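# Four arms balance scale samples using boxes

## Task

For every scale, add boxes to offset the sample on it until that scale's needle rests inside the green zone; each scale is judged on its own.

## Robot and tools

SETUP. Four robot arms, arm1 to arm4, each an i2rt Big YAM ending in a five-fingered right hand with a wrist camera (arm1_cam_wrist ... arm4_cam_wrist). All positions are in one scene frame, in metres, origin on the floor, +z up. Base (base_link) poses, each foot looking along its own +x: arm1 at (0.004, 0.546, 0.765) quat_wxyz (0.694, -0.002, -0.005, -0.720); arm2 at (0.846, 0.004, 0.758) quat (0.012, 0, 0.002, 1.000); arm3 at (-0.850, 0.004, 0.741) quat (1.000, 0.002, -0.003, 0.016); arm4 at (-0.006, -0.551, 0.803) quat (0.710, 0.005, 0.004, 0.704). The table surfaces below the arms are at z=0.720. Reach is roughly 1.07 m from the joint-1 axis. Loose objects may occasionally get a small nudge from outside.

HAND FRAME. The hand point sits 0.045 m ahead of the palm; its +z runs along straight fingers, +y out of the palm, +x across the palm away from the thumb. Straight fingers extend 0.06-0.07 m past the point. With joints 1, 5, 6 at 0 and the hand level and forward, palm is down and thumb on the left. Near joint6 -1.3 the camera is on top, its image upright. A wrist bracket on the little-finger side can strike things.

TOOL move. Every argument is optional. arm1, arm2, arm3, arm4: a separate object per arm, each with:
- joints: absolute targets by name. joint1_rad -2.879..2.879 (base yaw, + is counter-clockwise from above), joint2_rad 0..3.141 (shoulder), joint3_rad 0..3.019 (elbow), joint4_rad -1.692..1.57 (hand pitch, + lifts fingers), joint5_rad -1.57..1.57 (sideways, + to arm's right), joint6_rad -2.094..2.094 (roll, + clockwise seen from behind), all in radians. Hand keys on a -1..1 scale: hand_little, hand_ring, hand_middle, hand_index, hand_thumb_bend (+1 straight/open, -1 curled/closed), hand_thumb_turn (+1 beside palm, -1 opposite fingers). Settings, not motions: hand_force_limit (-1 about 0 N up to +1 10 N, 15 N for thumb motors) and hand_speed (-0.96..1; full speed from +0.48 up). Each scene begins with force limit 0 and speed -0.8; use -0.94 or slower for soft grips.
- target: absolute hand-point pose [x, y, z, qw, qx, qy, qz] in the scene frame (metres, unit quaternion). The hand follows a straight line from its hand_target toward it. Alongside target, joints may contain only the hand_ keys and the two settings, otherwise the call is rejected.
- speed: top linear speed for target, 0.002..4.3 m/s, default 0.25; rotation capped at twice that in rad/s.
- min_time_s: 0.1..8 s, the shortest duration for that arm's joint motions.
cameras: list of camera names or ["all"]; [] shows none; omitted means all only for an empty move. An empty move reports full states plus images.
All parts of one call begin together; target paths finish together, ending by 10 s; no action exceeds 15 s. Paths ignore obstacles and other arms; the hand can lag, drift, and overshoot speed, particularly when stretched. Joint-only moves run each joint at its own rate and may swing widely; a fast, extended arm can overshoot by about 30 degrees.

TOOL wait: seconds 0..10, plus optional cameras; returns state. TOOL zoom_image: camera name and region [x0, y0, x1, y1] in pixels, top-left origin, at most 504 by 504, from that camera's most recent image. Images are fisheye 672x504, fx about 300. TOOL show_instructions: no arguments, shows the reference page. TOOL finished_scene: optional scene=1; irreversible, and the needles must stay green afterward.

RESULTS. "move" names arms given a motion; "as last shown" marks an uncommanded arm whose statuses say "not commanded". hand is the measured hand-point pose (may be off at long reach); hand_target is the pose the held joint targets imply. joint_positions lists joints and hand values on the command scale plus the two settings. Joint velocities (rad/s) read "within noise" at rest. Joint torques are raw drive outputs with offsets; numbers 3 and 4 wrap at ±28 N m. hand_stopped_by gives six words for little, ring, middle, index, thumb_bend, thumb_turn: moving, target, force, stalled, fault. The *_load_n values are fingertip force in N, positive when pushed open; a dropped object shows as loads near 0. Status words: "done" (within 1 cm and 2 degrees), "off_target" (resting short, maybe still pushing), "time_out" (a stop; on_its_own shows the held target), "not_followed", "joint command not followed" or "pose unreachable" (a safety check withholding targets; finger commands still run). If a move or wait is refused or hits a stop, later move/wait/finished_scene calls in the same reply are skipped. MOTOR HOT warns near 85 °C; at 100 °C an OVER-TEMPERATURE FAULT drops that arm for 30-60 s, after which resend keys marked limit_stop_at_motor_heat.

GRIPPING. A finger motor starts only when its target changes by at least 0.002, closes until it reaches target or the force limit, then locks. To grip harder, raise hand_force_limit and send a more-closed target; to release, send a more-open one. Thumb turned in (-1) with fingers wrapping holds objects 0.035-0.065 m thick; thumb tip and index pad can pinch light items.

AVOID. Robot-to-robot presses (including gripping another hand's fingers) and hard collisions; pushing objects off the work area or letting them fall; dropping or releasing boxes while moving; slamming fixed or heavy items; overloading fingers with pushes, twists or fast-swung loads; holding stretched poses long enough to overheat. The arms keep pushing on contact rather than stopping.

Each tool is called after "Call:" in YAML: its name, and indented under it one key for each argument.

Reference images:

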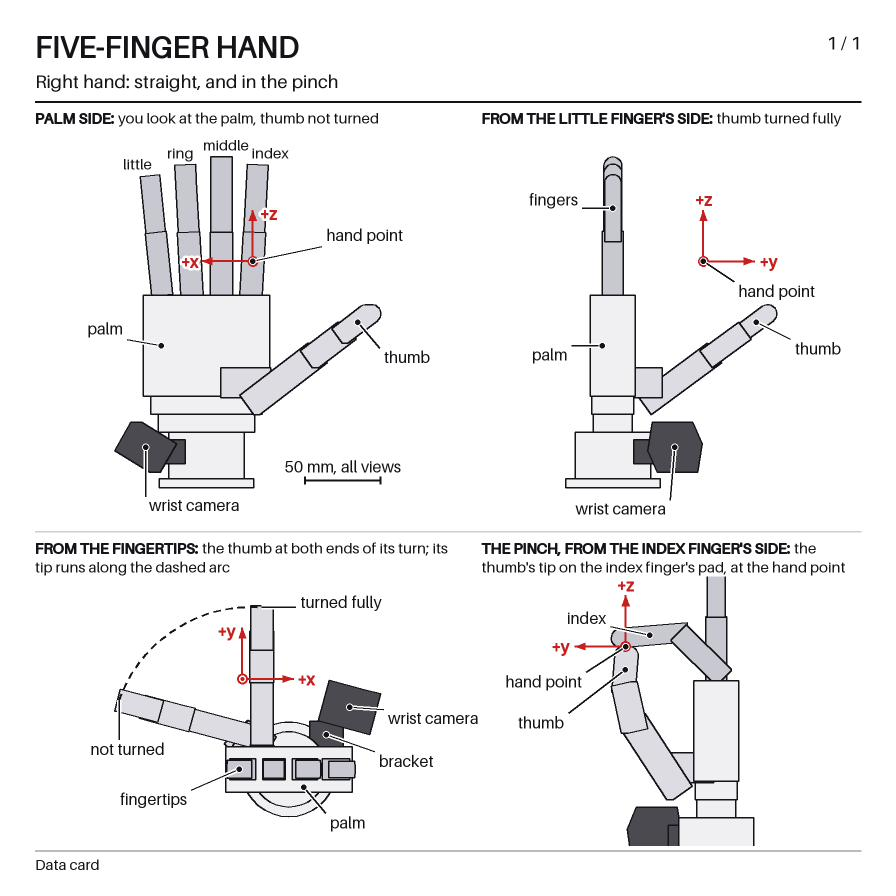

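## Session

Call:
move:

Scene clock: 0.00 s.
Joint torques (N m): no reading
Motor temperatures (°C): arm1=[30 26 29 28 29 28] | arm2=[29 32 30 29 29 27] | arm3=[31 31 27 29 29 27] | arm4=[28 30 30 27 30 27]
Heat: arm1: hottest joint1_rad 30 °C; arm2: hottest joint2_rad 32 °C; arm3: hottest joint1_rad 31 °C; arm4: hottest joint2_rad 30 °C.
Joint velocities: within noise
arm1.joint_positions: joint1_rad=+0.435 joint2_rad=+0.594 joint3_rad=+1.421 joint4_rad=-1.139 joint5_rad=+0.038 joint6_rad=-1.383 hand_little=+1.000 hand_ring=+1.000 hand_middle=+1.000 hand_index=+1.000 hand_thumb_turn=+1.000 hand_thumb_bend=+1.000 hand_force_limit=+0.000 hand_speed=-0.800
arm1.joint_status: not commanded
arm1.hand_stopped_by: target,target,target,target,target,target
arm1.little_load_n: 0.0
arm1.ring_load_n: 0.0
arm1.middle_load_n: 0.0
arm1.index_load_n: 0.0
arm1.thumb_bend_load_n: 0.0
arm1.thumb_turn_load_n: 0.0
arm1.hand: x=+0.0408 y=+0.3014 z=+1.3266 quat_wxyz=(+0.294, +0.619, -0.515, +0.515) (m; scene frame)
arm1.hand_target: x=+0.0397 y=+0.3039 z=+1.3362 quat_wxyz=(+0.298, +0.614, -0.511, +0.523) (m; scene frame)
arm1.hand_status: not commanded
arm2.joint_positions: joint1_rad=+0.340 joint2_rad=+0.529 joint3_rad=+1.343 joint4_rad=-1.194 joint5_rad=+0.218 joint6_rad=-1.259 hand_little=+1.000 hand_ring=+1.000 hand_middle=+1.000 hand_index=+1.000 hand_thumb_turn=+1.000 hand_thumb_bend=+1.000 hand_force_limit=+0.000 hand_speed=-0.800
arm2.joint_status: not commanded
arm2.hand_stopped_by: target,target,target,target,target,target
arm2.little_load_n: 0.0
arm2.ring_load_n: 0.0
arm2.middle_load_n: 0.0
arm2.index_load_n: 0.0
arm2.thumb_bend_load_n: 0.0
arm2.thumb_turn_load_n: 0.0
arm2.hand: x=+0.6195 y=+0.0259 z=+1.2774 quat_wxyz=(-0.558, +0.060, +0.823, -0.088) (m; scene frame)
arm2.hand_target: x=+0.6213 y=+0.0265 z=+1.2856 quat_wxyz=(-0.566, +0.061, +0.817, -0.091) (m; scene frame)
arm2.hand_status: not commanded
arm3.joint_positions: joint1_rad=+0.404 joint2_rad=+0.636 joint3_rad=+1.430 joint4_rad=-1.417 joint5_rad=+0.223 joint6_rad=-1.107 hand_little=+1.000 hand_ring=+1.000 hand_middle=+1.000 hand_index=+1.000 hand_thumb_turn=+1.000 hand_thumb_bend=+1.000 hand_force_limit=+0.000 hand_speed=-0.800
arm3.joint_status: not commanded
arm3.hand_stopped_by: target,target,target,target,target,target
arm3.little_load_n: 0.0
arm3.ring_load_n: 0.0
arm3.middle_load_n: 0.0
arm3.index_load_n: 0.0
arm3.thumb_bend_load_n: 0.0
arm3.thumb_turn_load_n: 0.0
arm3.hand: x=-0.6370 y=+0.0124 z=+1.2324 quat_wxyz=(-0.110, +0.882, -0.063, +0.454) (m; scene frame)
arm3.hand_target: x=-0.6374 y=+0.0123 z=+1.2422 quat_wxyz=(-0.115, +0.876, -0.064, +0.464) (m; scene frame)
arm3.hand_status: not commanded
arm4.joint_positions: joint1_rad=-0.105 joint2_rad=+0.622 joint3_rad=+1.345 joint4_rad=-1.207 joint5_rad=-0.108 joint6_rad=-1.328 hand_little=+1.000 hand_ring=+1.000 hand_middle=+1.000 hand_index=+1.000 hand_thumb_turn=+1.000 hand_thumb_bend=+1.000 hand_force_limit=+0.000 hand_speed=-0.800
arm4.joint_status: not commanded
arm4.hand_stopped_by: target,target,target,target,target,target
arm4.little_load_n: 0.0
arm4.ring_load_n: 0.0
arm4.middle_load_n: 0.0
arm4.index_load_n: 0.0
arm4.thumb_bend_load_n: 0.5
arm4.thumb_turn_load_n: 0.0
arm4.hand: x=+0.0598 y=-0.2958 z=+1.2950 quat_wxyz=(-0.422, +0.687, +0.508, +0.302) (m; scene frame)
arm4.hand_target: x=+0.0599 y=-0.2962 z=+1.3077 quat_wxyz=(-0.431, +0.681, +0.504, +0.311) (m; scene frame)
arm4.hand_status: not commanded
pictures: arm1_cam_wrist, arm2_cam_wrist, arm3_cam_wrist, arm4_cam_wrist

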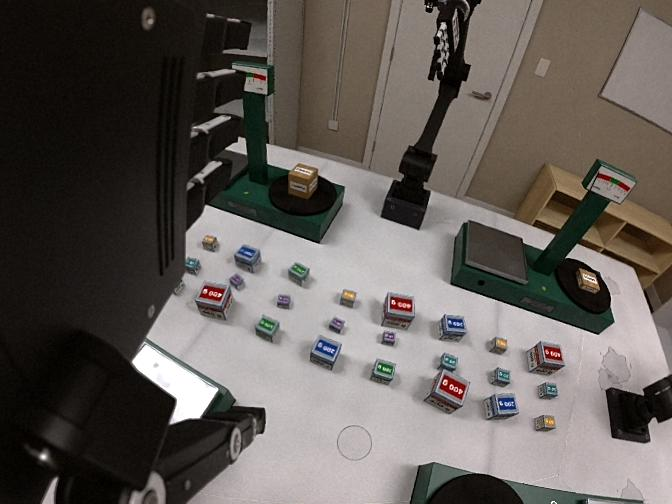

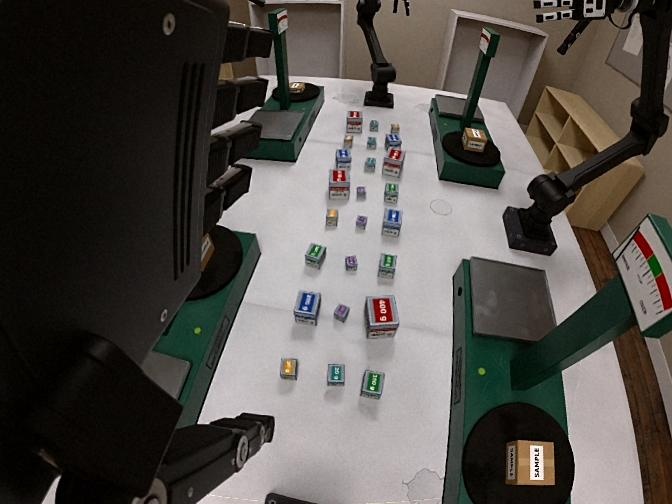

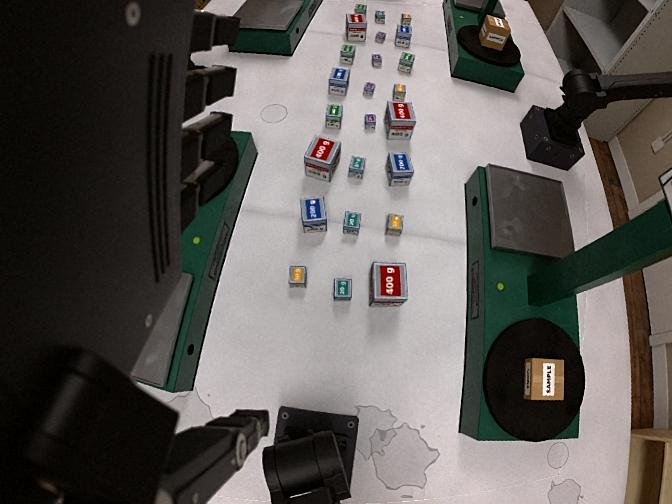

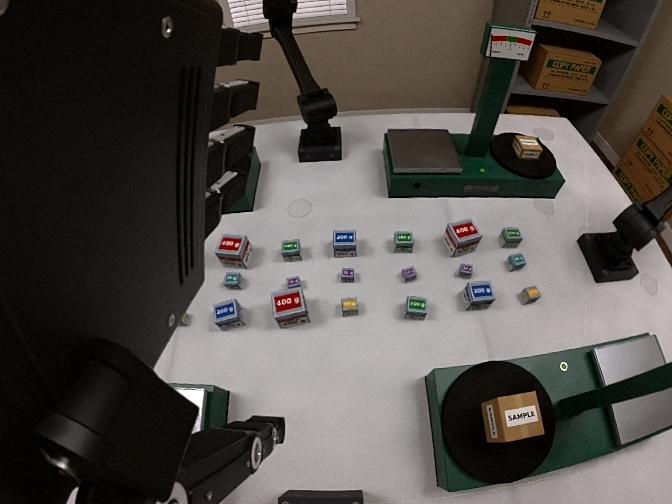

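Call:
zoom_image:
  camera: "arm1_cam_wrist"
  region: [160, 200, 440, 410]

Call:
zoom_image:
  camera: "arm1_cam_wrist"
  region: [370, 260, 650, 460]

Call:
zoom_image:
  camera: "arm4_cam_wrist"
  region: [200, 200, 380, 340]

Call:
zoom_image:
  camera: "arm4_cam_wrist"
  region: [380, 200, 560, 340]

Call:
zoom_image:
  camera: "arm1_cam_wrist"
  region: [220, 50, 290, 110]

Call:
zoom_image:
  camera: "arm1_cam_wrist"
  region: [570, 150, 650, 220]

Call:
zoom_image:
  camera: "arm2_cam_wrist"
  region: [590, 210, 672, 340]

Call:
zoom_image:
  camera: "arm4_cam_wrist"
  region: [470, 10, 550, 70]

Scaled by 1.800 from the camera's image (finer frame: 960x720).

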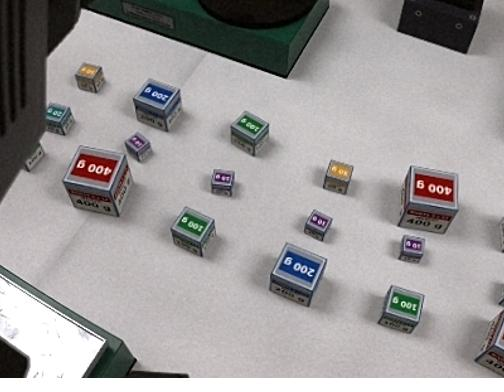

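Scaled by 1.800 from the camera's image (finer frame: 960x720).

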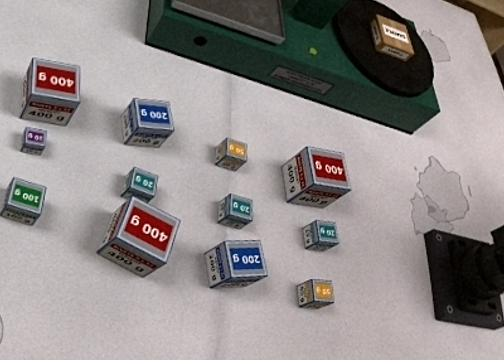

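Scaled by 2.800 from the camera's image (finer frame: 960x720).

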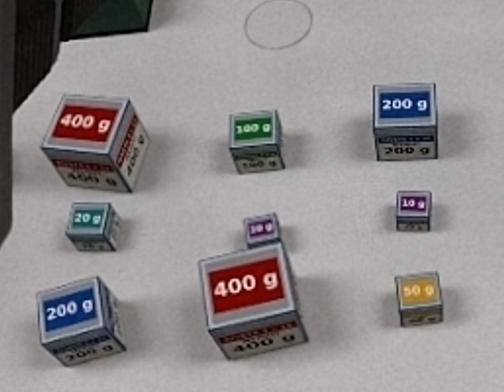

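Scaled by 2.800 from the camera's image (finer frame: 960x720).

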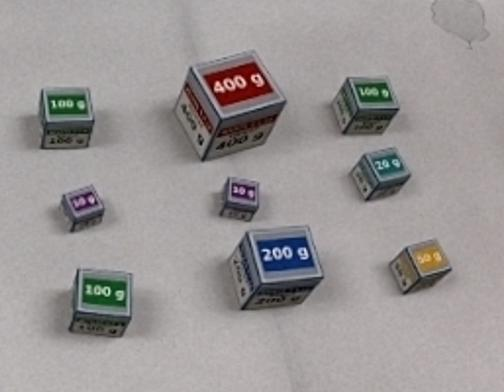

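Scaled by 7.200 from the camera's image (finer frame: 960x720).

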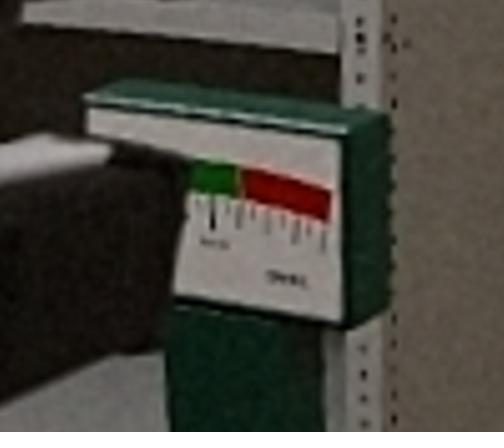

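Scaled by 6.300 from the camera's image (finer frame: 960x720).

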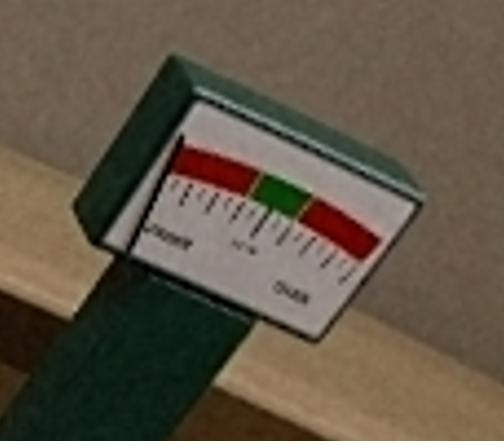

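Scaled by 3.877 from the camera's image (finer frame: 960x720).

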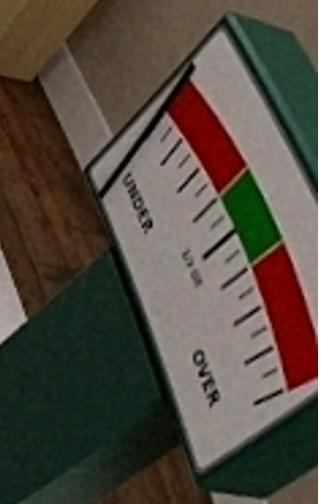

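Scaled by 6.300 from the camera's image (finer frame: 960x720).

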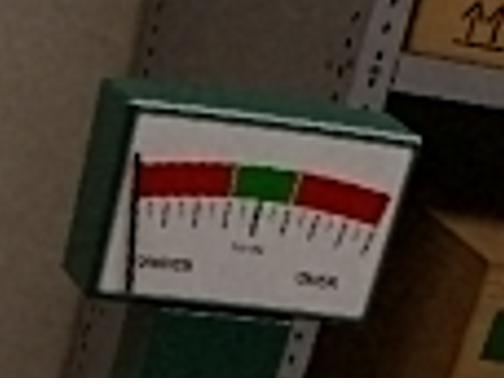

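Call:
zoom_image:
  camera: "arm2_cam_wrist"
  region: [612, 245, 672, 325]

Call:
zoom_image:
  camera: "arm2_cam_wrist"
  region: [440, 240, 600, 504]

Call:
zoom_image:
  camera: "arm3_cam_wrist"
  region: [450, 160, 672, 450]

Call:
zoom_image:
  camera: "arm2_cam_wrist"
  region: [230, 0, 530, 240]

Call:
zoom_image:
  camera: "arm2_cam_wrist"
  region: [250, 220, 450, 420]

Scaled by 6.300 from the camera's image (finer frame: 960x720).

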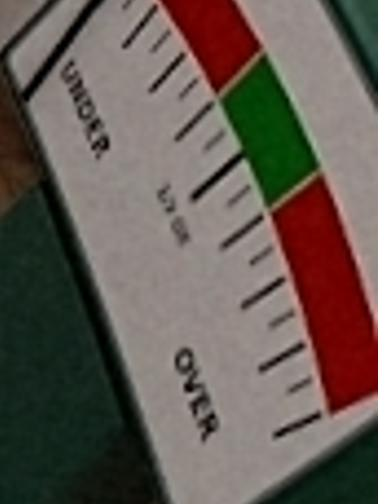

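Scaled by 1.909 from the camera's image (finer frame: 960x720).

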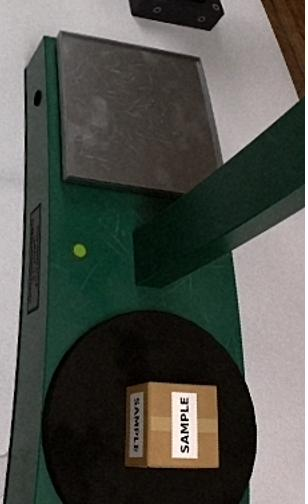

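Scaled by 1.738 from the camera's image (finer frame: 960x720).

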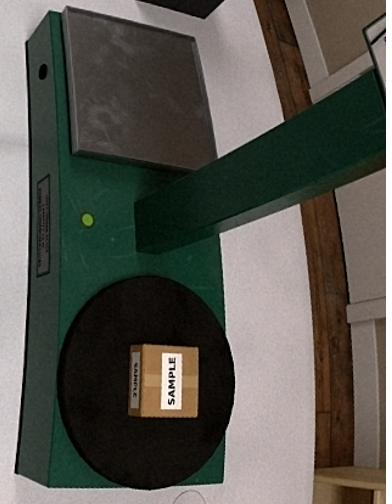

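Scaled by 1.680 from the camera's image (finer frame: 960x720).

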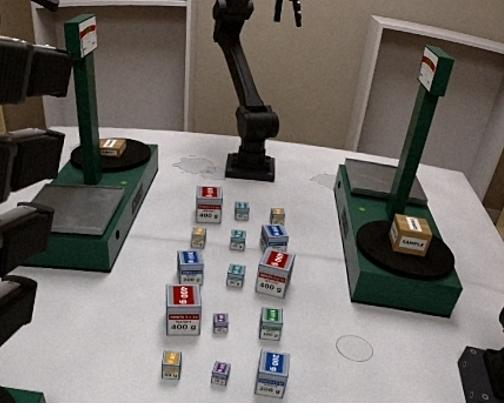

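Scaled by 2.520 from the camera's image (finer frame: 960x720).

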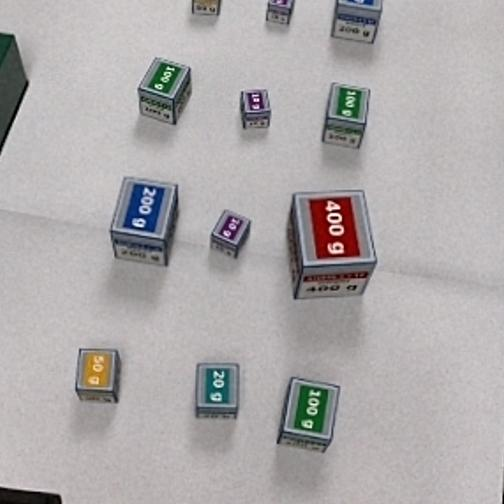

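Call:
move:
  arm1: {"target": [-0.213, 0.071, 0.90, -0.0969, 0.2077, 0.8821, -0.4113], "speed": 0.5, "joints": {"hand_speed": 0.3, "hand_thumb_turn": -1, "hand_thumb_bend": 0.9, "hand_index": 0.7, "hand_middle": 0.7, "hand_ring": 0.85, "hand_little": 0.85}}
  arm2: {"target": [0.392, 0.063, 0.90, 0.3213, -0.6891, -0.5885, 0.2744], "speed": 0.5, "joints": {"hand_speed": 0.3, "hand_thumb_turn": -1, "hand_thumb_bend": 0.9, "hand_index": 0.7, "hand_middle": 0.7, "hand_ring": 0.85, "hand_little": 0.85}}
  arm3: {"target": [-0.536, -0.0635, 0.90, 0.2587, -0.5548, 0.7165, -0.3341], "speed": 0.5, "joints": {"hand_speed": 0.3, "hand_thumb_turn": -1, "hand_thumb_bend": 0.9, "hand_index": 0.7, "hand_middle": 0.7, "hand_ring": 0.85, "hand_little": 0.85}}
  arm4: {"target": [-0.074, -0.118, 0.90, 0.4217, -0.9044, -0.0569, 0.0265], "speed": 0.5, "joints": {"hand_speed": 0.3, "hand_thumb_turn": -1, "hand_thumb_bend": 0.9, "hand_index": 0.7, "hand_middle": 0.7, "hand_ring": 0.85, "hand_little": 0.85}}
  cameras: ["all"]

Scene clock: 287.83 s.
Joint torques (N m): arm1=[0.79 -10.58 15.53 2.59 0.17 0.22] | arm2=[-0.62 -10.23 10.55 1.91 -0.05 0.19] | arm3=[-1.2 -1.2 7.98 2.69 -0.08 0.12] | arm4=[1.67 -7.77 8.31 2.39 -0.01 0.09]
Motor temperatures (°C): arm1=[29 26 38 29 29 28] | arm2=[29 32 35 30 28 27] | arm3=[31 31 31 29 29 27] | arm4=[28 29 37 27 30 26]
Heat: arm1: hottest joint3_rad 38 °C; arm2: hottest joint3_rad 35 °C; arm3: hottest joint1_rad 31 °C; arm4: hottest joint3_rad 37 °C.
move: arm1 off_target; arm2 done; arm3 done; arm4 off_target
Joint velocities: within noise
arm1.joint_positions: joint1_rad=-0.450 joint2_rad=+1.368 joint3_rad=+0.868 joint4_rad=-0.285 joint5_rad=-0.019 joint6_rad=-0.038 hand_little=+0.850 hand_ring=+0.850 hand_middle=+0.700 hand_index=+0.700 hand_thumb_turn=-1.000 hand_thumb_bend=+0.900 hand_force_limit=+0.000 hand_speed=+0.300
arm1.joint_status: all done
arm1.hand_stopped_by: target,target,target,target,target,target
arm1.little_load_n: 0.0
arm1.ring_load_n: 0.0
arm1.middle_load_n: 0.0
arm1.index_load_n: 0.0
arm1.thumb_bend_load_n: 0.0
arm1.thumb_turn_load_n: 0.0
arm1.hand: x=-0.1990 y=+0.0960 z=+0.8681 quat_wxyz=(+0.088, -0.204, -0.900, +0.376)
arm1.hand_target: x=-0.2119 y=+0.0732 z=+0.9010 quat_wxyz=(+0.097, -0.208, -0.882, +0.412)
arm1.hand_status: off_target (0.043 m and 4.7 deg from the pose sent, 0.547 m and 111.0 deg at the start)
arm2.joint_positions: joint1_rad=-0.175 joint2_rad=+1.173 joint3_rad=+0.781 joint4_rad=-0.325 joint5_rad=-0.032 joint6_rad=-0.050 hand_little=+0.850 hand_ring=+0.850 hand_middle=+0.700 hand_index=+0.700 hand_thumb_turn=-1.000 hand_thumb_bend=+0.900 hand_force_limit=+0.000 hand_speed=+0.300
arm2.joint_status: all done
arm2.hand_stopped_by: target,target,target,target,target,target
arm2.little_load_n: 0.0
arm2.ring_load_n: 0.0
arm2.middle_load_n: 0.0
arm2.index_load_n: 0.0
arm2.thumb_bend_load_n: 0.0
arm2.thumb_turn_load_n: 0.0
arm2.hand: x=+0.3962 y=+0.0610 z=+0.8956 quat_wxyz=(-0.317, +0.686, +0.598, -0.267)
arm2.hand_target: x=+0.3921 y=+0.0631 z=+0.9000 quat_wxyz=(-0.321, +0.689, +0.589, -0.274)
arm2.hand_status: done (0.006 m and 1.6 deg from the pose sent, 0.442 m and 86.3 deg at the start)
arm3.joint_positions: joint1_rad=-0.352 joint2_rad=+0.708 joint3_rad=+0.575 joint4_rad=-0.590 joint5_rad=-0.053 joint6_rad=-0.061 hand_little=+0.850 hand_ring=+0.850 hand_middle=+0.700 hand_index=+0.700 hand_thumb_turn=-1.000 hand_thumb_bend=+0.900 hand_force_limit=+0.000 hand_speed=+0.300
arm3.joint_status: all done
arm3.hand_stopped_by: target,target,target,target,target,target
arm3.little_load_n: 0.0
arm3.ring_load_n: 0.0
arm3.middle_load_n: 0.0
arm3.index_load_n: 0.0
arm3.thumb_bend_load_n: 0.0
arm3.thumb_turn_load_n: 0.0
arm3.hand: x=-0.5395 y=-0.0606 z=+0.8981 quat_wxyz=(-0.254, +0.563, -0.715, +0.328)
arm3.hand_target: x=-0.5361 y=-0.0635 z=+0.9001 quat_wxyz=(-0.259, +0.555, -0.717, +0.334)
arm3.hand_status: done (0.005 m and 1.3 deg from the pose sent, 0.356 m and 88.8 deg at the start)
arm4.joint_positions: joint1_rad=+0.083 joint2_rad=+1.190 joint3_rad=+0.652 joint4_rad=-0.199 joint5_rad=-0.025 joint6_rad=-0.047 hand_little=+0.850 hand_ring=+0.850 hand_middle=+0.700 hand_index=+0.700 hand_thumb_turn=-1.000 hand_thumb_bend=+0.900 hand_force_limit=+0.000 hand_speed=+0.300
arm4.joint_status: all done
arm4.hand_stopped_by: target,target,target,target,target,target
arm4.little_load_n: 0.0
arm4.ring_load_n: 0.0
arm4.middle_load_n: 0.0
arm4.index_load_n: 0.0
arm4.thumb_bend_load_n: 0.0
arm4.thumb_turn_load_n: 0.0
arm4.hand: x=-0.0692 y=-0.1254 z=+0.8904 quat_wxyz=(-0.406, +0.912, +0.059, -0.023)
arm4.hand_target: x=-0.0739 y=-0.1182 z=+0.9002 quat_wxyz=(-0.422, +0.905, +0.057, -0.027)
arm4.hand_status: off_target (0.013 m and 2.0 deg from the pose sent, 0.453 m and 69.7 deg at the start)
pictures: arm1_cam_wrist, arm2_cam_wrist, arm3_cam_wrist, arm4_cam_wrist

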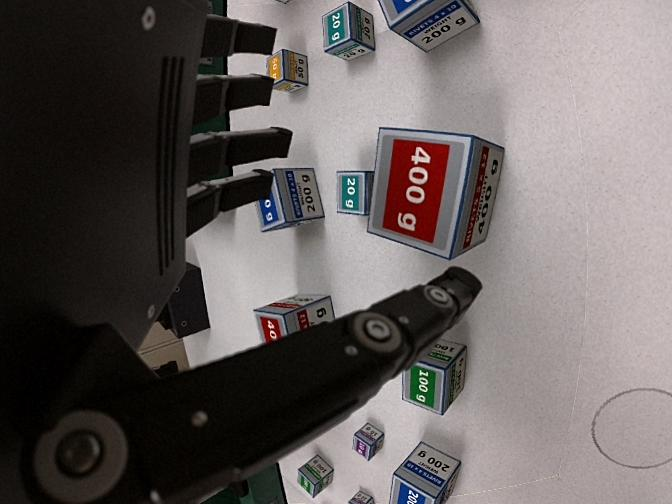

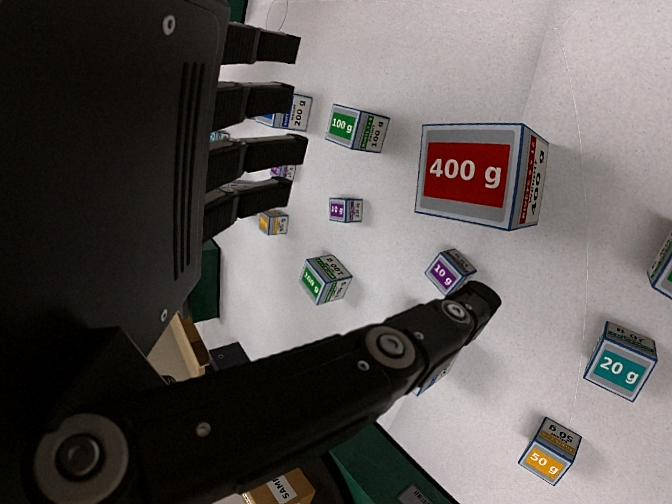

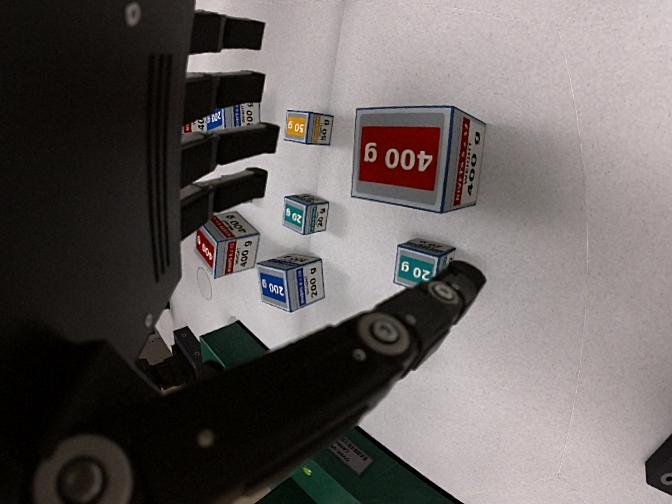

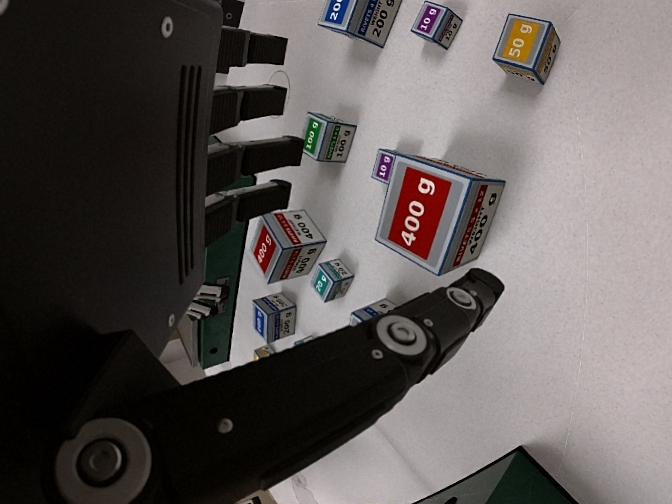

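Call:
move:
  arm1: {"target": [-0.2174, 0.0892, 0.853, -0.0435, 0.0854, 0.8869, -0.4519], "speed": 0.4}
  arm2: {"target": [0.4008, 0.092, 0.8244, 0.2796, -0.5861, -0.6863, 0.3274], "speed": 0.4}
  arm3: {"target": [-0.5166, -0.0879, 0.822, 0.3148, -0.6601, 0.6155, -0.2936], "speed": 0.4}
  arm4: {"target": [-0.083, -0.1102, 0.8298, 0.4312, -0.894, -0.1097, 0.0529], "speed": 0.4}
  cameras: ["all"]

Scene clock: 368.13 s.
Joint torques (N m): arm1=[0.62 -10.4 9.57 2.73 -0.34 -0.09] | arm2=[-0.38 -10.34 9.66 1.61 -0.39 -0.12] | arm3=[-2.14 -3.78 7.51 2.41 -0.31 -0.07] | arm4=[0.09 -8.94 7.09 2.44 -0.18 -0.12]
Motor temperatures (°C): arm1=[29 27 42 29 29 28] | arm2=[28 32 37 30 28 27] | arm3=[31 31 32 30 29 27] | arm4=[28 30 35 27 30 26]
Heat: arm1: hottest joint3_rad 42 °C; arm2: hottest joint3_rad 37 °C; arm3: hottest joint3_rad 32 °C; arm4: hottest joint3_rad 35 °C.
move: arm1 done; arm2 done; arm3 done; arm4 off_target
Joint velocities: within noise
arm1.joint_positions: joint1_rad=-0.558 joint2_rad=+1.419 joint3_rad=+0.819 joint4_rad=-0.085 joint5_rad=-0.316 joint6_rad=-0.240 hand_little=+0.850 hand_ring=+0.850 hand_middle=+0.700 hand_index=+0.700 hand_thumb_turn=-1.000 hand_thumb_bend=+0.900 hand_force_limit=+0.000 hand_speed=+0.300
arm1.joint_status: not commanded
arm1.hand_stopped_by: target,target,target,target,target,target
arm1.little_load_n: 0.0
arm1.ring_load_n: 0.0
arm1.middle_load_n: 0.0
arm1.index_load_n: 0.0
arm1.thumb_bend_load_n: 0.0
arm1.thumb_turn_load_n: 0.0
arm1.hand: x=-0.2157 y=+0.0891 z=+0.8569 quat_wxyz=(+0.040, -0.093, -0.888, +0.449)
arm1.hand_target: x=-0.2174 y=+0.0893 z=+0.8530 quat_wxyz=(+0.044, -0.086, -0.887, +0.452)
arm1.hand_status: done (0.004 m and 1.0 deg from the pose sent, 0.025 m and 17.0 deg at the start)
arm2.joint_positions: joint1_rad=-0.352 joint2_rad=+1.343 joint3_rad=+0.700 joint4_rad=-0.130 joint5_rad=-0.403 joint6_rad=-0.344 hand_little=+0.850 hand_ring=+0.850 hand_middle=+0.700 hand_index=+0.700 hand_thumb_turn=-1.000 hand_thumb_bend=+0.900 hand_force_limit=+0.000 hand_speed=+0.300
arm2.joint_status: not commanded
arm2.hand_stopped_by: target,target,target,target,target,target
arm2.little_load_n: 0.0
arm2.ring_load_n: 0.0
arm2.middle_load_n: 0.0
arm2.index_load_n: 0.0
arm2.thumb_bend_load_n: 0.0
arm2.thumb_turn_load_n: 0.0
arm2.hand: x=+0.4062 y=+0.0878 z=+0.8208 quat_wxyz=(-0.269, +0.595, +0.683, -0.326)
arm2.hand_target: x=+0.4008 y=+0.0919 z=+0.8245 quat_wxyz=(-0.280, +0.586, +0.686, -0.327)
arm2.hand_status: done (0.008 m and 1.6 deg from the pose sent, 0.078 m and 17.3 deg at the start)
arm3.joint_positions: joint1_rad=-0.544 joint2_rad=+0.991 joint3_rad=+0.485 joint4_rad=-0.298 joint5_rad=-0.442 joint6_rad=-0.397 hand_little=+0.850 hand_ring=+0.850 hand_middle=+0.700 hand_index=+0.700 hand_thumb_turn=-1.000 hand_thumb_bend=+0.900 hand_force_limit=+0.000 hand_speed=+0.300
arm3.joint_status: not commanded
arm3.hand_stopped_by: target,target,target,target,target,target
arm3.little_load_n: 0.0
arm3.ring_load_n: 0.0
arm3.middle_load_n: 0.0
arm3.index_load_n: -0.5
arm3.thumb_bend_load_n: 0.0
arm3.thumb_turn_load_n: 0.0
arm3.hand: x=-0.5212 y=-0.0809 z=+0.8175 quat_wxyz=(-0.314, +0.662, -0.620, +0.280)
arm3.hand_target: x=-0.5168 y=-0.0878 z=+0.8221 quat_wxyz=(-0.315, +0.660, -0.615, +0.294)
arm3.hand_status: done (0.010 m and 1.6 deg from the pose sent, 0.084 m and 17.9 deg at the start)
arm4.joint_positions: joint1_rad=+0.083 joint2_rad=+1.380 joint3_rad=+0.567 joint4_rad=+0.094 joint5_rad=-0.128 joint6_rad=-0.110 hand_little=+0.850 hand_ring=+0.850 hand_middle=+0.700 hand_index=+0.700 hand_thumb_turn=-1.000 hand_thumb_bend=+0.900 hand_force_limit=+0.000 hand_speed=+0.300
arm4.joint_status: not commanded
arm4.hand_stopped_by: target,target,target,target,target,target
arm4.little_load_n: 0.0
arm4.ring_load_n: 0.0
arm4.middle_load_n: 0.0
arm4.index_load_n: 0.0
arm4.thumb_bend_load_n: 0.0
arm4.thumb_turn_load_n: 0.0
arm4.hand: x=-0.0858 y=-0.1195 z=+0.8209 quat_wxyz=(-0.415, +0.902, +0.107, -0.056)
arm4.hand_target: x=-0.0830 y=-0.1105 z=+0.8299 quat_wxyz=(-0.431, +0.894, +0.110, -0.053)
arm4.hand_status: off_target (0.013 m and 2.1 deg from the pose sent, 0.064 m and 7.7 deg at the start)
pictures: arm1_cam_wrist, arm2_cam_wrist, arm3_cam_wrist, arm4_cam_wrist

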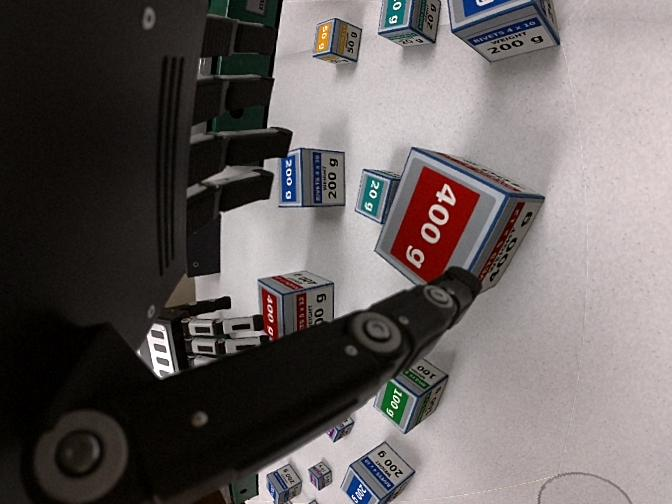

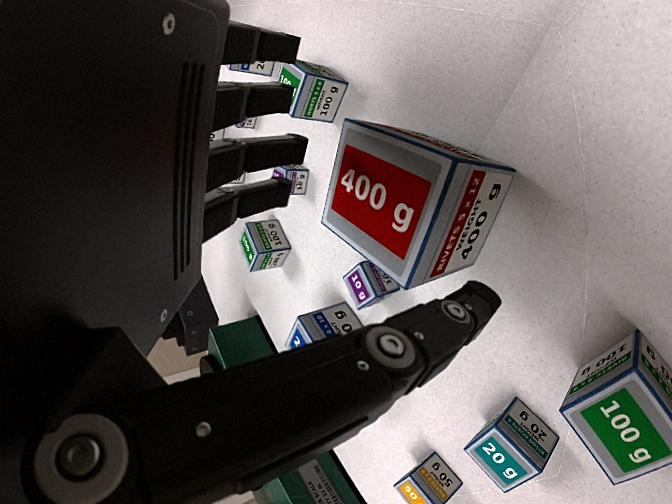

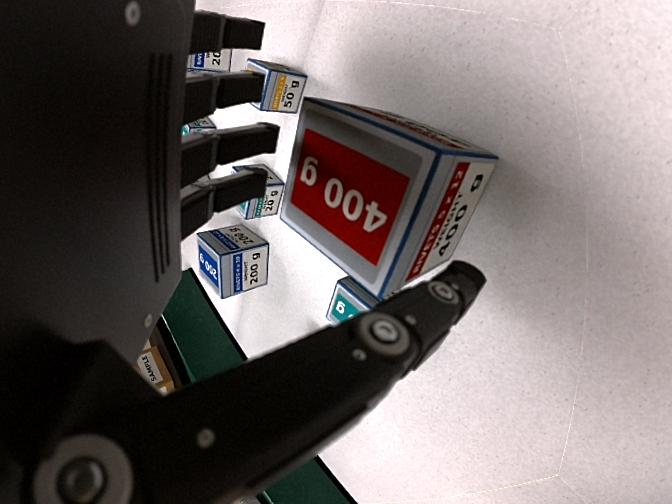

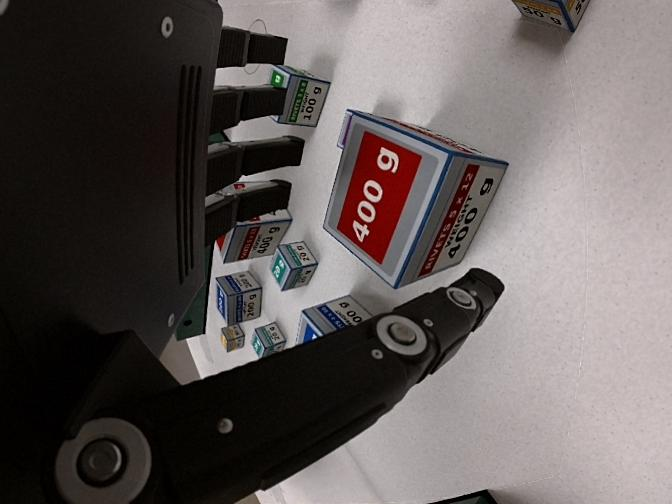

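Call:
move:
  arm1: {"target": [-0.2113, 0.1149, 0.781, -0.0435, 0.0854, 0.8869, -0.4519], "speed": 0.25, "joints": {"hand_speed": -0.8, "hand_force_limit": 0.2}}
  arm2: {"target": [0.3886, 0.0988, 0.7847, 0.2796, -0.5861, -0.6863, 0.3274], "speed": 0.25, "joints": {"hand_speed": -0.8, "hand_force_limit": 0.2}}
  arm3: {"target": [-0.5254, -0.1005, 0.8066, 0.3148, -0.6601, 0.6155, -0.2936], "speed": 0.25, "joints": {"hand_speed": -0.8, "hand_force_limit": 0.2}}
  arm4: {"target": [-0.0757, -0.1025, 0.787, 0.4312, -0.894, -0.1097, 0.0529], "speed": 0.25, "joints": {"hand_speed": -0.8, "hand_force_limit": 0.2}}
  cameras: ["all"]

Call:
move:
  arm1: {"joints": {"hand_thumb_bend": 0.3, "hand_index": 0.2, "hand_middle": 0.2}}
  arm2: {"joints": {"hand_thumb_bend": 0.3, "hand_index": 0.2, "hand_middle": 0.2}}
  arm3: {"joints": {"hand_thumb_bend": 0.3, "hand_index": 0.2, "hand_middle": 0.2}}
  arm4: {"joints": {"hand_thumb_bend": 0.3, "hand_index": 0.2, "hand_middle": 0.2}}
  cameras: ["all"]

Scene clock: 426.23 s.
Joint torques (N m): arm1=[0.21 -9.88 8.09 2.67 -0.22 -0.1] | arm2=[-1.08 -11.69 8.55 1.66 -0.38 -0.11] | arm3=[-1.26 -3.08 6.84 2.29 -0.32 -0.1] | arm4=[0.03 -9.58 6.02 2.4 -0.19 -0.11]
Motor temperatures (°C): arm1=[29 27 39 29 29 28] | arm2=[28 33 35 30 29 27] | arm3=[30 31 32 30 29 27] | arm4=[28 31 35 27 30 26]
Heat: arm1: hottest joint3_rad 39 °C; arm2: hottest joint3_rad 35 °C; arm3: hottest joint3_rad 32 °C; arm4: hottest joint3_rad 35 °C.
move: arm1 done; arm2 done; arm3 done; arm4 off_target
Joint velocities: within noise
arm1.joint_positions: joint1_rad=-0.578 joint2_rad=+1.512 joint3_rad=+0.674 joint4_rad=+0.151 joint5_rad=-0.339 joint6_rad=-0.258 hand_little=+0.850 hand_ring=+0.850 hand_middle=+0.700 hand_index=+0.700 hand_thumb_turn=-1.000 hand_thumb_bend=+0.900 hand_force_limit=+0.200 hand_speed=-0.800
arm1.joint_status: all done
arm1.hand_stopped_by: target,target,target,target,target,target
arm1.little_load_n: 0.0
arm1.ring_load_n: 0.0
arm1.middle_load_n: 0.0
arm1.index_load_n: 0.0
arm1.thumb_bend_load_n: 0.0
arm1.thumb_turn_load_n: 0.0
arm1.hand: x=-0.2073 y=+0.1125 z=+0.7859 quat_wxyz=(+0.038, -0.089, -0.887, +0.451)
arm1.hand_target: x=-0.2112 y=+0.1149 z=+0.7811 quat_wxyz=(+0.043, -0.085, -0.887, +0.452)
arm1.hand_status: done (0.007 m and 0.8 deg from the pose sent, 0.080 m and 1.0 deg at the start)
arm2.joint_positions: joint1_rad=-0.353 joint2_rad=+1.461 joint3_rad=+0.694 joint4_rad=+0.002 joint5_rad=-0.407 joint6_rad=-0.348 hand_little=+0.850 hand_ring=+0.850 hand_middle=+0.700 hand_index=+0.700 hand_thumb_turn=-1.000 hand_thumb_bend=+0.900 hand_force_limit=+0.200 hand_speed=-0.800
arm2.joint_status: all done
arm2.hand_stopped_by: target,target,target,target,target,target
arm2.little_load_n: 0.0
arm2.ring_load_n: 0.0
arm2.middle_load_n: 0.0
arm2.index_load_n: 0.0
arm2.thumb_bend_load_n: 0.0
arm2.thumb_turn_load_n: 0.0
arm2.hand: x=+0.3907 y=+0.0939 z=+0.7858 quat_wxyz=(-0.273, +0.591, +0.684, -0.328)
arm2.hand_target: x=+0.3887 y=+0.0988 z=+0.7847 quat_wxyz=(-0.280, +0.586, +0.686, -0.327)
arm2.hand_status: done (0.005 m and 1.0 deg from the pose sent, 0.042 m and 1.6 deg at the start)
arm3.joint_positions: joint1_rad=-0.605 joint2_rad=+1.018 joint3_rad=+0.469 joint4_rad=-0.262 joint5_rad=-0.484 joint6_rad=-0.444 hand_little=+0.850 hand_ring=+0.850 hand_middle=+0.700 hand_index=+0.700 hand_thumb_turn=-1.000 hand_thumb_bend=+0.900 hand_force_limit=+0.200 hand_speed=-0.800
arm3.joint_status: all done
arm3.hand_stopped_by: target,target,target,target,target,target
arm3.little_load_n: 0.0
arm3.ring_load_n: 0.0
arm3.middle_load_n: 0.0
arm3.index_load_n: 0.0
arm3.thumb_bend_load_n: 0.0
arm3.thumb_turn_load_n: 0.0
arm3.hand: x=-0.5263 y=-0.0960 z=+0.8080 quat_wxyz=(-0.316, +0.660, -0.618, +0.287)
arm3.hand_target: x=-0.5255 y=-0.1005 z=+0.8067 quat_wxyz=(-0.315, +0.660, -0.616, +0.294)
arm3.hand_status: done (0.005 m and 0.8 deg from the pose sent, 0.023 m and 1.6 deg at the start)
arm4.joint_positions: joint1_rad=+0.058 joint2_rad=+1.523 joint3_rad=+0.550 joint4_rad=+0.255 joint5_rad=-0.146 joint6_rad=-0.125 hand_little=+0.850 hand_ring=+0.850 hand_middle=+0.700 hand_index=+0.700 hand_thumb_turn=-1.000 hand_thumb_bend=+0.900 hand_force_limit=+0.200 hand_speed=-0.800
arm4.joint_status: all done
arm4.hand_stopped_by: target,target,target,target,target,target
arm4.little_load_n: 0.0
arm4.ring_load_n: 0.0
arm4.middle_load_n: 0.0
arm4.index_load_n: 0.0
arm4.thumb_bend_load_n: 0.0
arm4.thumb_turn_load_n: 0.0
arm4.hand: x=-0.0787 y=-0.1108 z=+0.7798 quat_wxyz=(-0.416, +0.901, +0.107, -0.056)
arm4.hand_target: x=-0.0756 y=-0.1027 z=+0.7870 quat_wxyz=(-0.431, +0.894, +0.110, -0.053)
arm4.hand_status: off_target (0.011 m and 1.9 deg from the pose sent, 0.039 m and 2.1 deg at the start)
pictures: arm1_cam_wrist, arm2_cam_wrist, arm3_cam_wrist, arm4_cam_wrist

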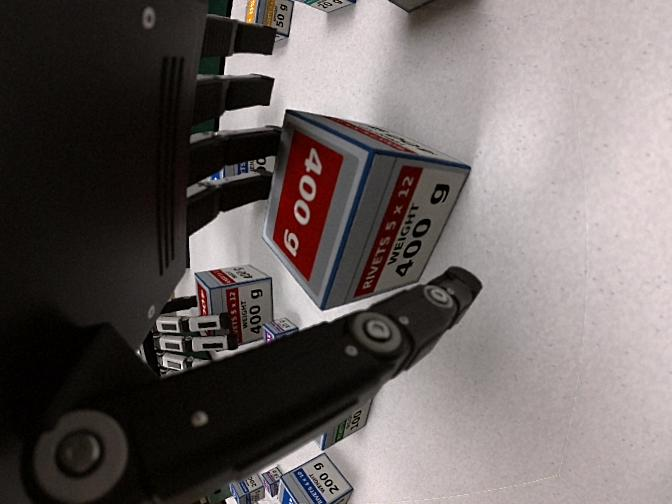

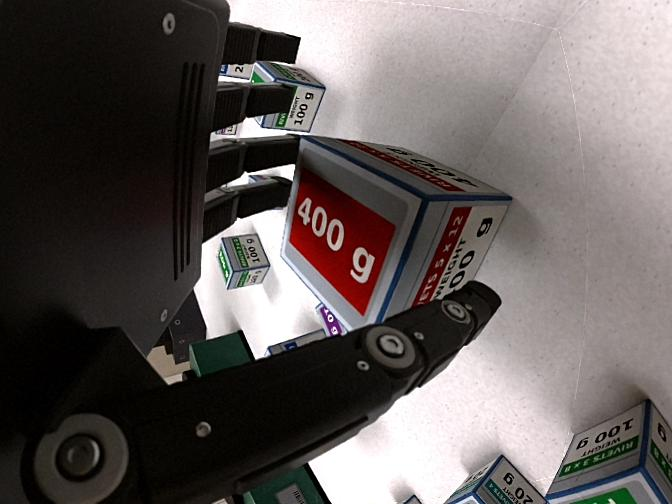

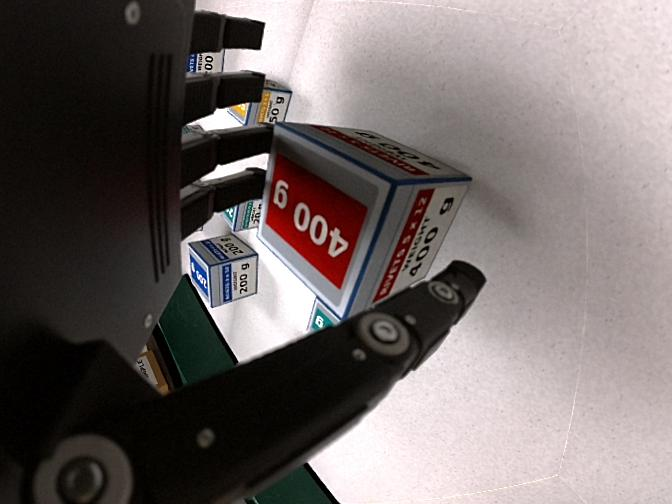

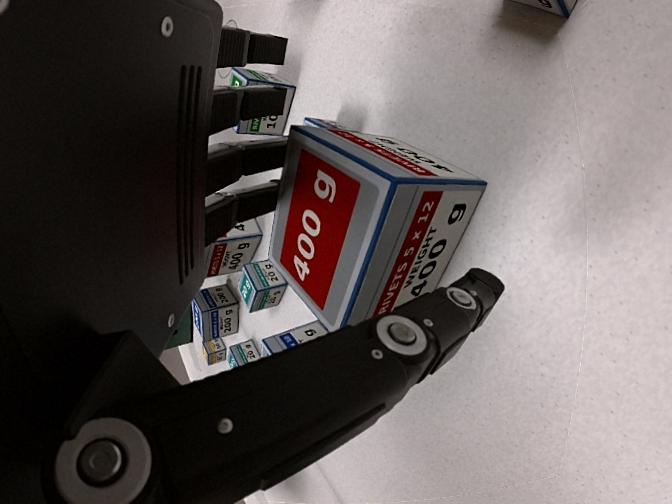

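Scene clock: 428.57 s.
Joint torques (N m): arm1=[0.32 -9.76 8.17 2.02 -0.17 -0.07] | arm2=[-0.26 -11.75 8.44 1.44 -0.23 -0.11] | arm3=[-1.03 -3.02 7.02 1.99 -0.18 -0.06] | arm4=[0.26 -9.58 6.02 1.94 -0.12 -0.11]
Motor temperatures (°C): arm1=[29 28 39 29 29 28] | arm2=[28 33 35 30 29 27] | arm3=[30 31 32 30 29 27] | arm4=[28 31 35 27 30 26]
Heat: arm1: hottest joint3_rad 39 °C; arm2: hottest joint3_rad 35 °C; arm3: hottest joint3_rad 32 °C; arm4: hottest joint3_rad 35 °C.
move: arm1 off_target; arm2 off_target; arm3 off_target; arm4 off_target
Joint velocities: within noise
arm1.joint_positions: joint1_rad=-0.578 joint2_rad=+1.512 joint3_rad=+0.674 joint4_rad=+0.168 joint5_rad=-0.340 joint6_rad=-0.258 hand_little=+0.850 hand_ring=+0.850 hand_middle=+0.260 hand_index=+0.260 hand_thumb_turn=-1.000 hand_thumb_bend=+0.680 hand_force_limit=+0.200 hand_speed=-0.800
arm1.joint_status: hand_middle off_target (ended at +0.260, target +0.200); hand_index off_target (ended at +0.260, target +0.200); hand_thumb_bend off_target (ended at +0.680, target +0.300)
arm1.hand_stopped_by: target,target,force,force,force,target
arm1.little_load_n: 0.0
arm1.ring_load_n: 0.0
arm1.middle_load_n: 6.0
arm1.index_load_n: 6.5
arm1.thumb_bend_load_n: 9.5
arm1.thumb_turn_load_n: 0.0
arm1.hand: x=-0.2093 y=+0.1095 z=+0.7886 quat_wxyz=(+0.042, -0.087, -0.884, +0.457)
arm1.hand_target: x=-0.2112 y=+0.1149 z=+0.7811 quat_wxyz=(+0.043, -0.085, -0.887, +0.452)
arm1.hand_status: not commanded
arm2.joint_positions: joint1_rad=-0.353 joint2_rad=+1.461 joint3_rad=+0.694 joint4_rad=+0.011 joint5_rad=-0.408 joint6_rad=-0.349 hand_little=+0.850 hand_ring=+0.850 hand_middle=+0.335 hand_index=+0.335 hand_thumb_turn=-1.000 hand_thumb_bend=+0.729 hand_force_limit=+0.200 hand_speed=-0.800
arm2.joint_status: hand_middle off_target (ended at +0.335, target +0.200); hand_index off_target (ended at +0.335, target +0.200); hand_thumb_bend off_target (ended at +0.729, target +0.300)
arm2.hand_stopped_by: target,target,force,force,force,target
arm2.little_load_n: 0.0
arm2.ring_load_n: 0.0
arm2.middle_load_n: 6.0
arm2.index_load_n: 7.0
arm2.thumb_bend_load_n: 15.0
arm2.thumb_turn_load_n: 0.0
arm2.hand: x=+0.3889 y=+0.0943 z=+0.7871 quat_wxyz=(-0.276, +0.589, +0.684, -0.330)
arm2.hand_target: x=+0.3887 y=+0.0988 z=+0.7847 quat_wxyz=(-0.280, +0.586, +0.686, -0.327)
arm2.hand_status: not commanded
arm3.joint_positions: joint1_rad=-0.605 joint2_rad=+1.018 joint3_rad=+0.469 joint4_rad=-0.250 joint5_rad=-0.490 joint6_rad=-0.444 hand_little=+0.850 hand_ring=+0.850 hand_middle=+0.333 hand_index=+0.315 hand_thumb_turn=-1.000 hand_thumb_bend=+0.716 hand_force_limit=+0.200 hand_speed=-0.800
arm3.joint_status: hand_middle off_target (ended at +0.333, target +0.200); hand_index off_target (ended at +0.315, target +0.200); hand_thumb_bend off_target (ended at +0.716, target +0.300)
arm3.hand_stopped_by: target,target,force,force,force,target
arm3.little_load_n: 0.0
arm3.ring_load_n: 0.0
arm3.middle_load_n: 5.0
arm3.index_load_n: 8.0
arm3.thumb_bend_load_n: 11.0
arm3.thumb_turn_load_n: 0.0
arm3.hand: x=-0.5239 y=-0.0963 z=+0.8098 quat_wxyz=(-0.319, +0.661, -0.614, +0.291)
arm3.hand_target: x=-0.5255 y=-0.1005 z=+0.8067 quat_wxyz=(-0.315, +0.660, -0.616, +0.294)
arm3.hand_status: not commanded
arm4.joint_positions: joint1_rad=+0.058 joint2_rad=+1.523 joint3_rad=+0.550 joint4_rad=+0.267 joint5_rad=-0.148 joint6_rad=-0.125 hand_little=+0.850 hand_ring=+0.850 hand_middle=+0.278 hand_index=+0.260 hand_thumb_turn=-1.000 hand_thumb_bend=+0.678 hand_force_limit=+0.200 hand_speed=-0.800
arm4.joint_status: hand_middle off_target (ended at +0.278, target +0.200); hand_index off_target (ended at +0.260, target +0.200); hand_thumb_bend off_target (ended at +0.678, target +0.300)
arm4.hand_stopped_by: target,target,force,force,force,target
arm4.little_load_n: 0.0
arm4.ring_load_n: 0.0
arm4.middle_load_n: 5.5
arm4.index_load_n: 8.5
arm4.thumb_bend_load_n: 11.5
arm4.thumb_turn_load_n: -1.0
arm4.hand: x=-0.0792 y=-0.1083 z=+0.7818 quat_wxyz=(-0.422, +0.899, +0.108, -0.057)
arm4.hand_target: x=-0.0757 y=-0.1026 z=+0.7871 quat_wxyz=(-0.431, +0.894, +0.110, -0.053)
arm4.hand_status: not commanded
pictures: arm1_cam_wrist, arm2_cam_wrist, arm3_cam_wrist, arm4_cam_wrist

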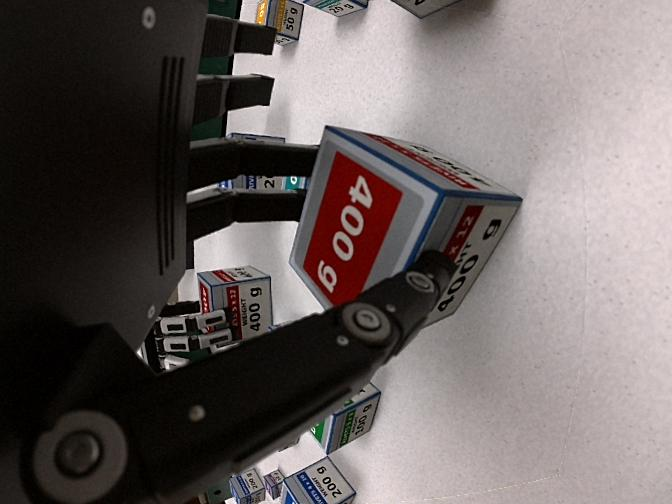

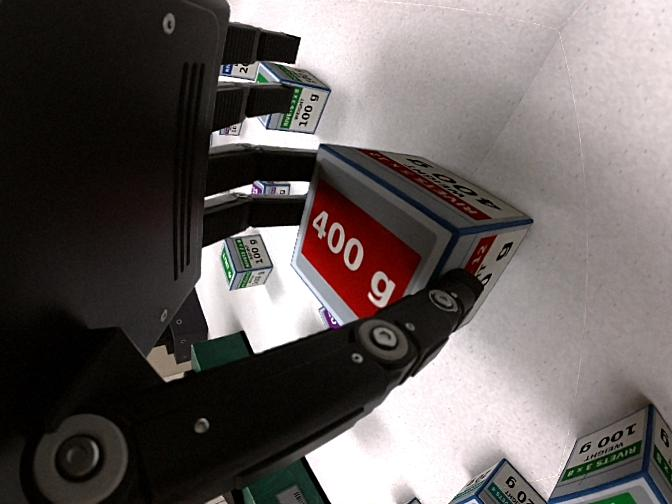

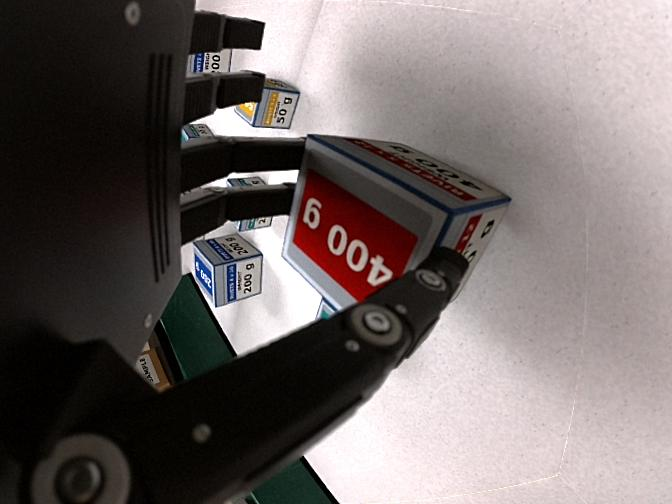

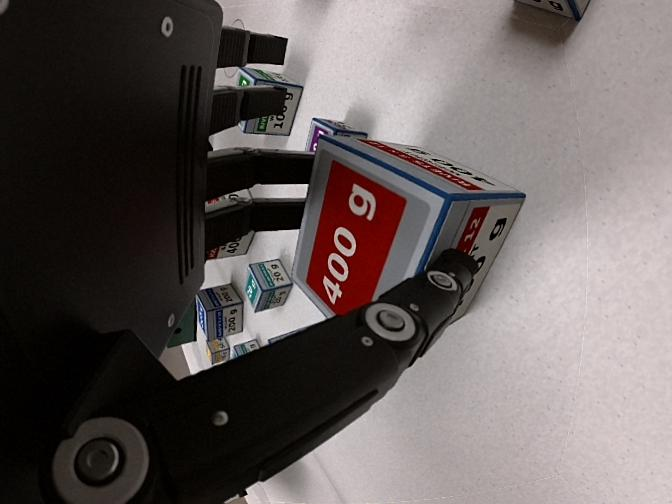

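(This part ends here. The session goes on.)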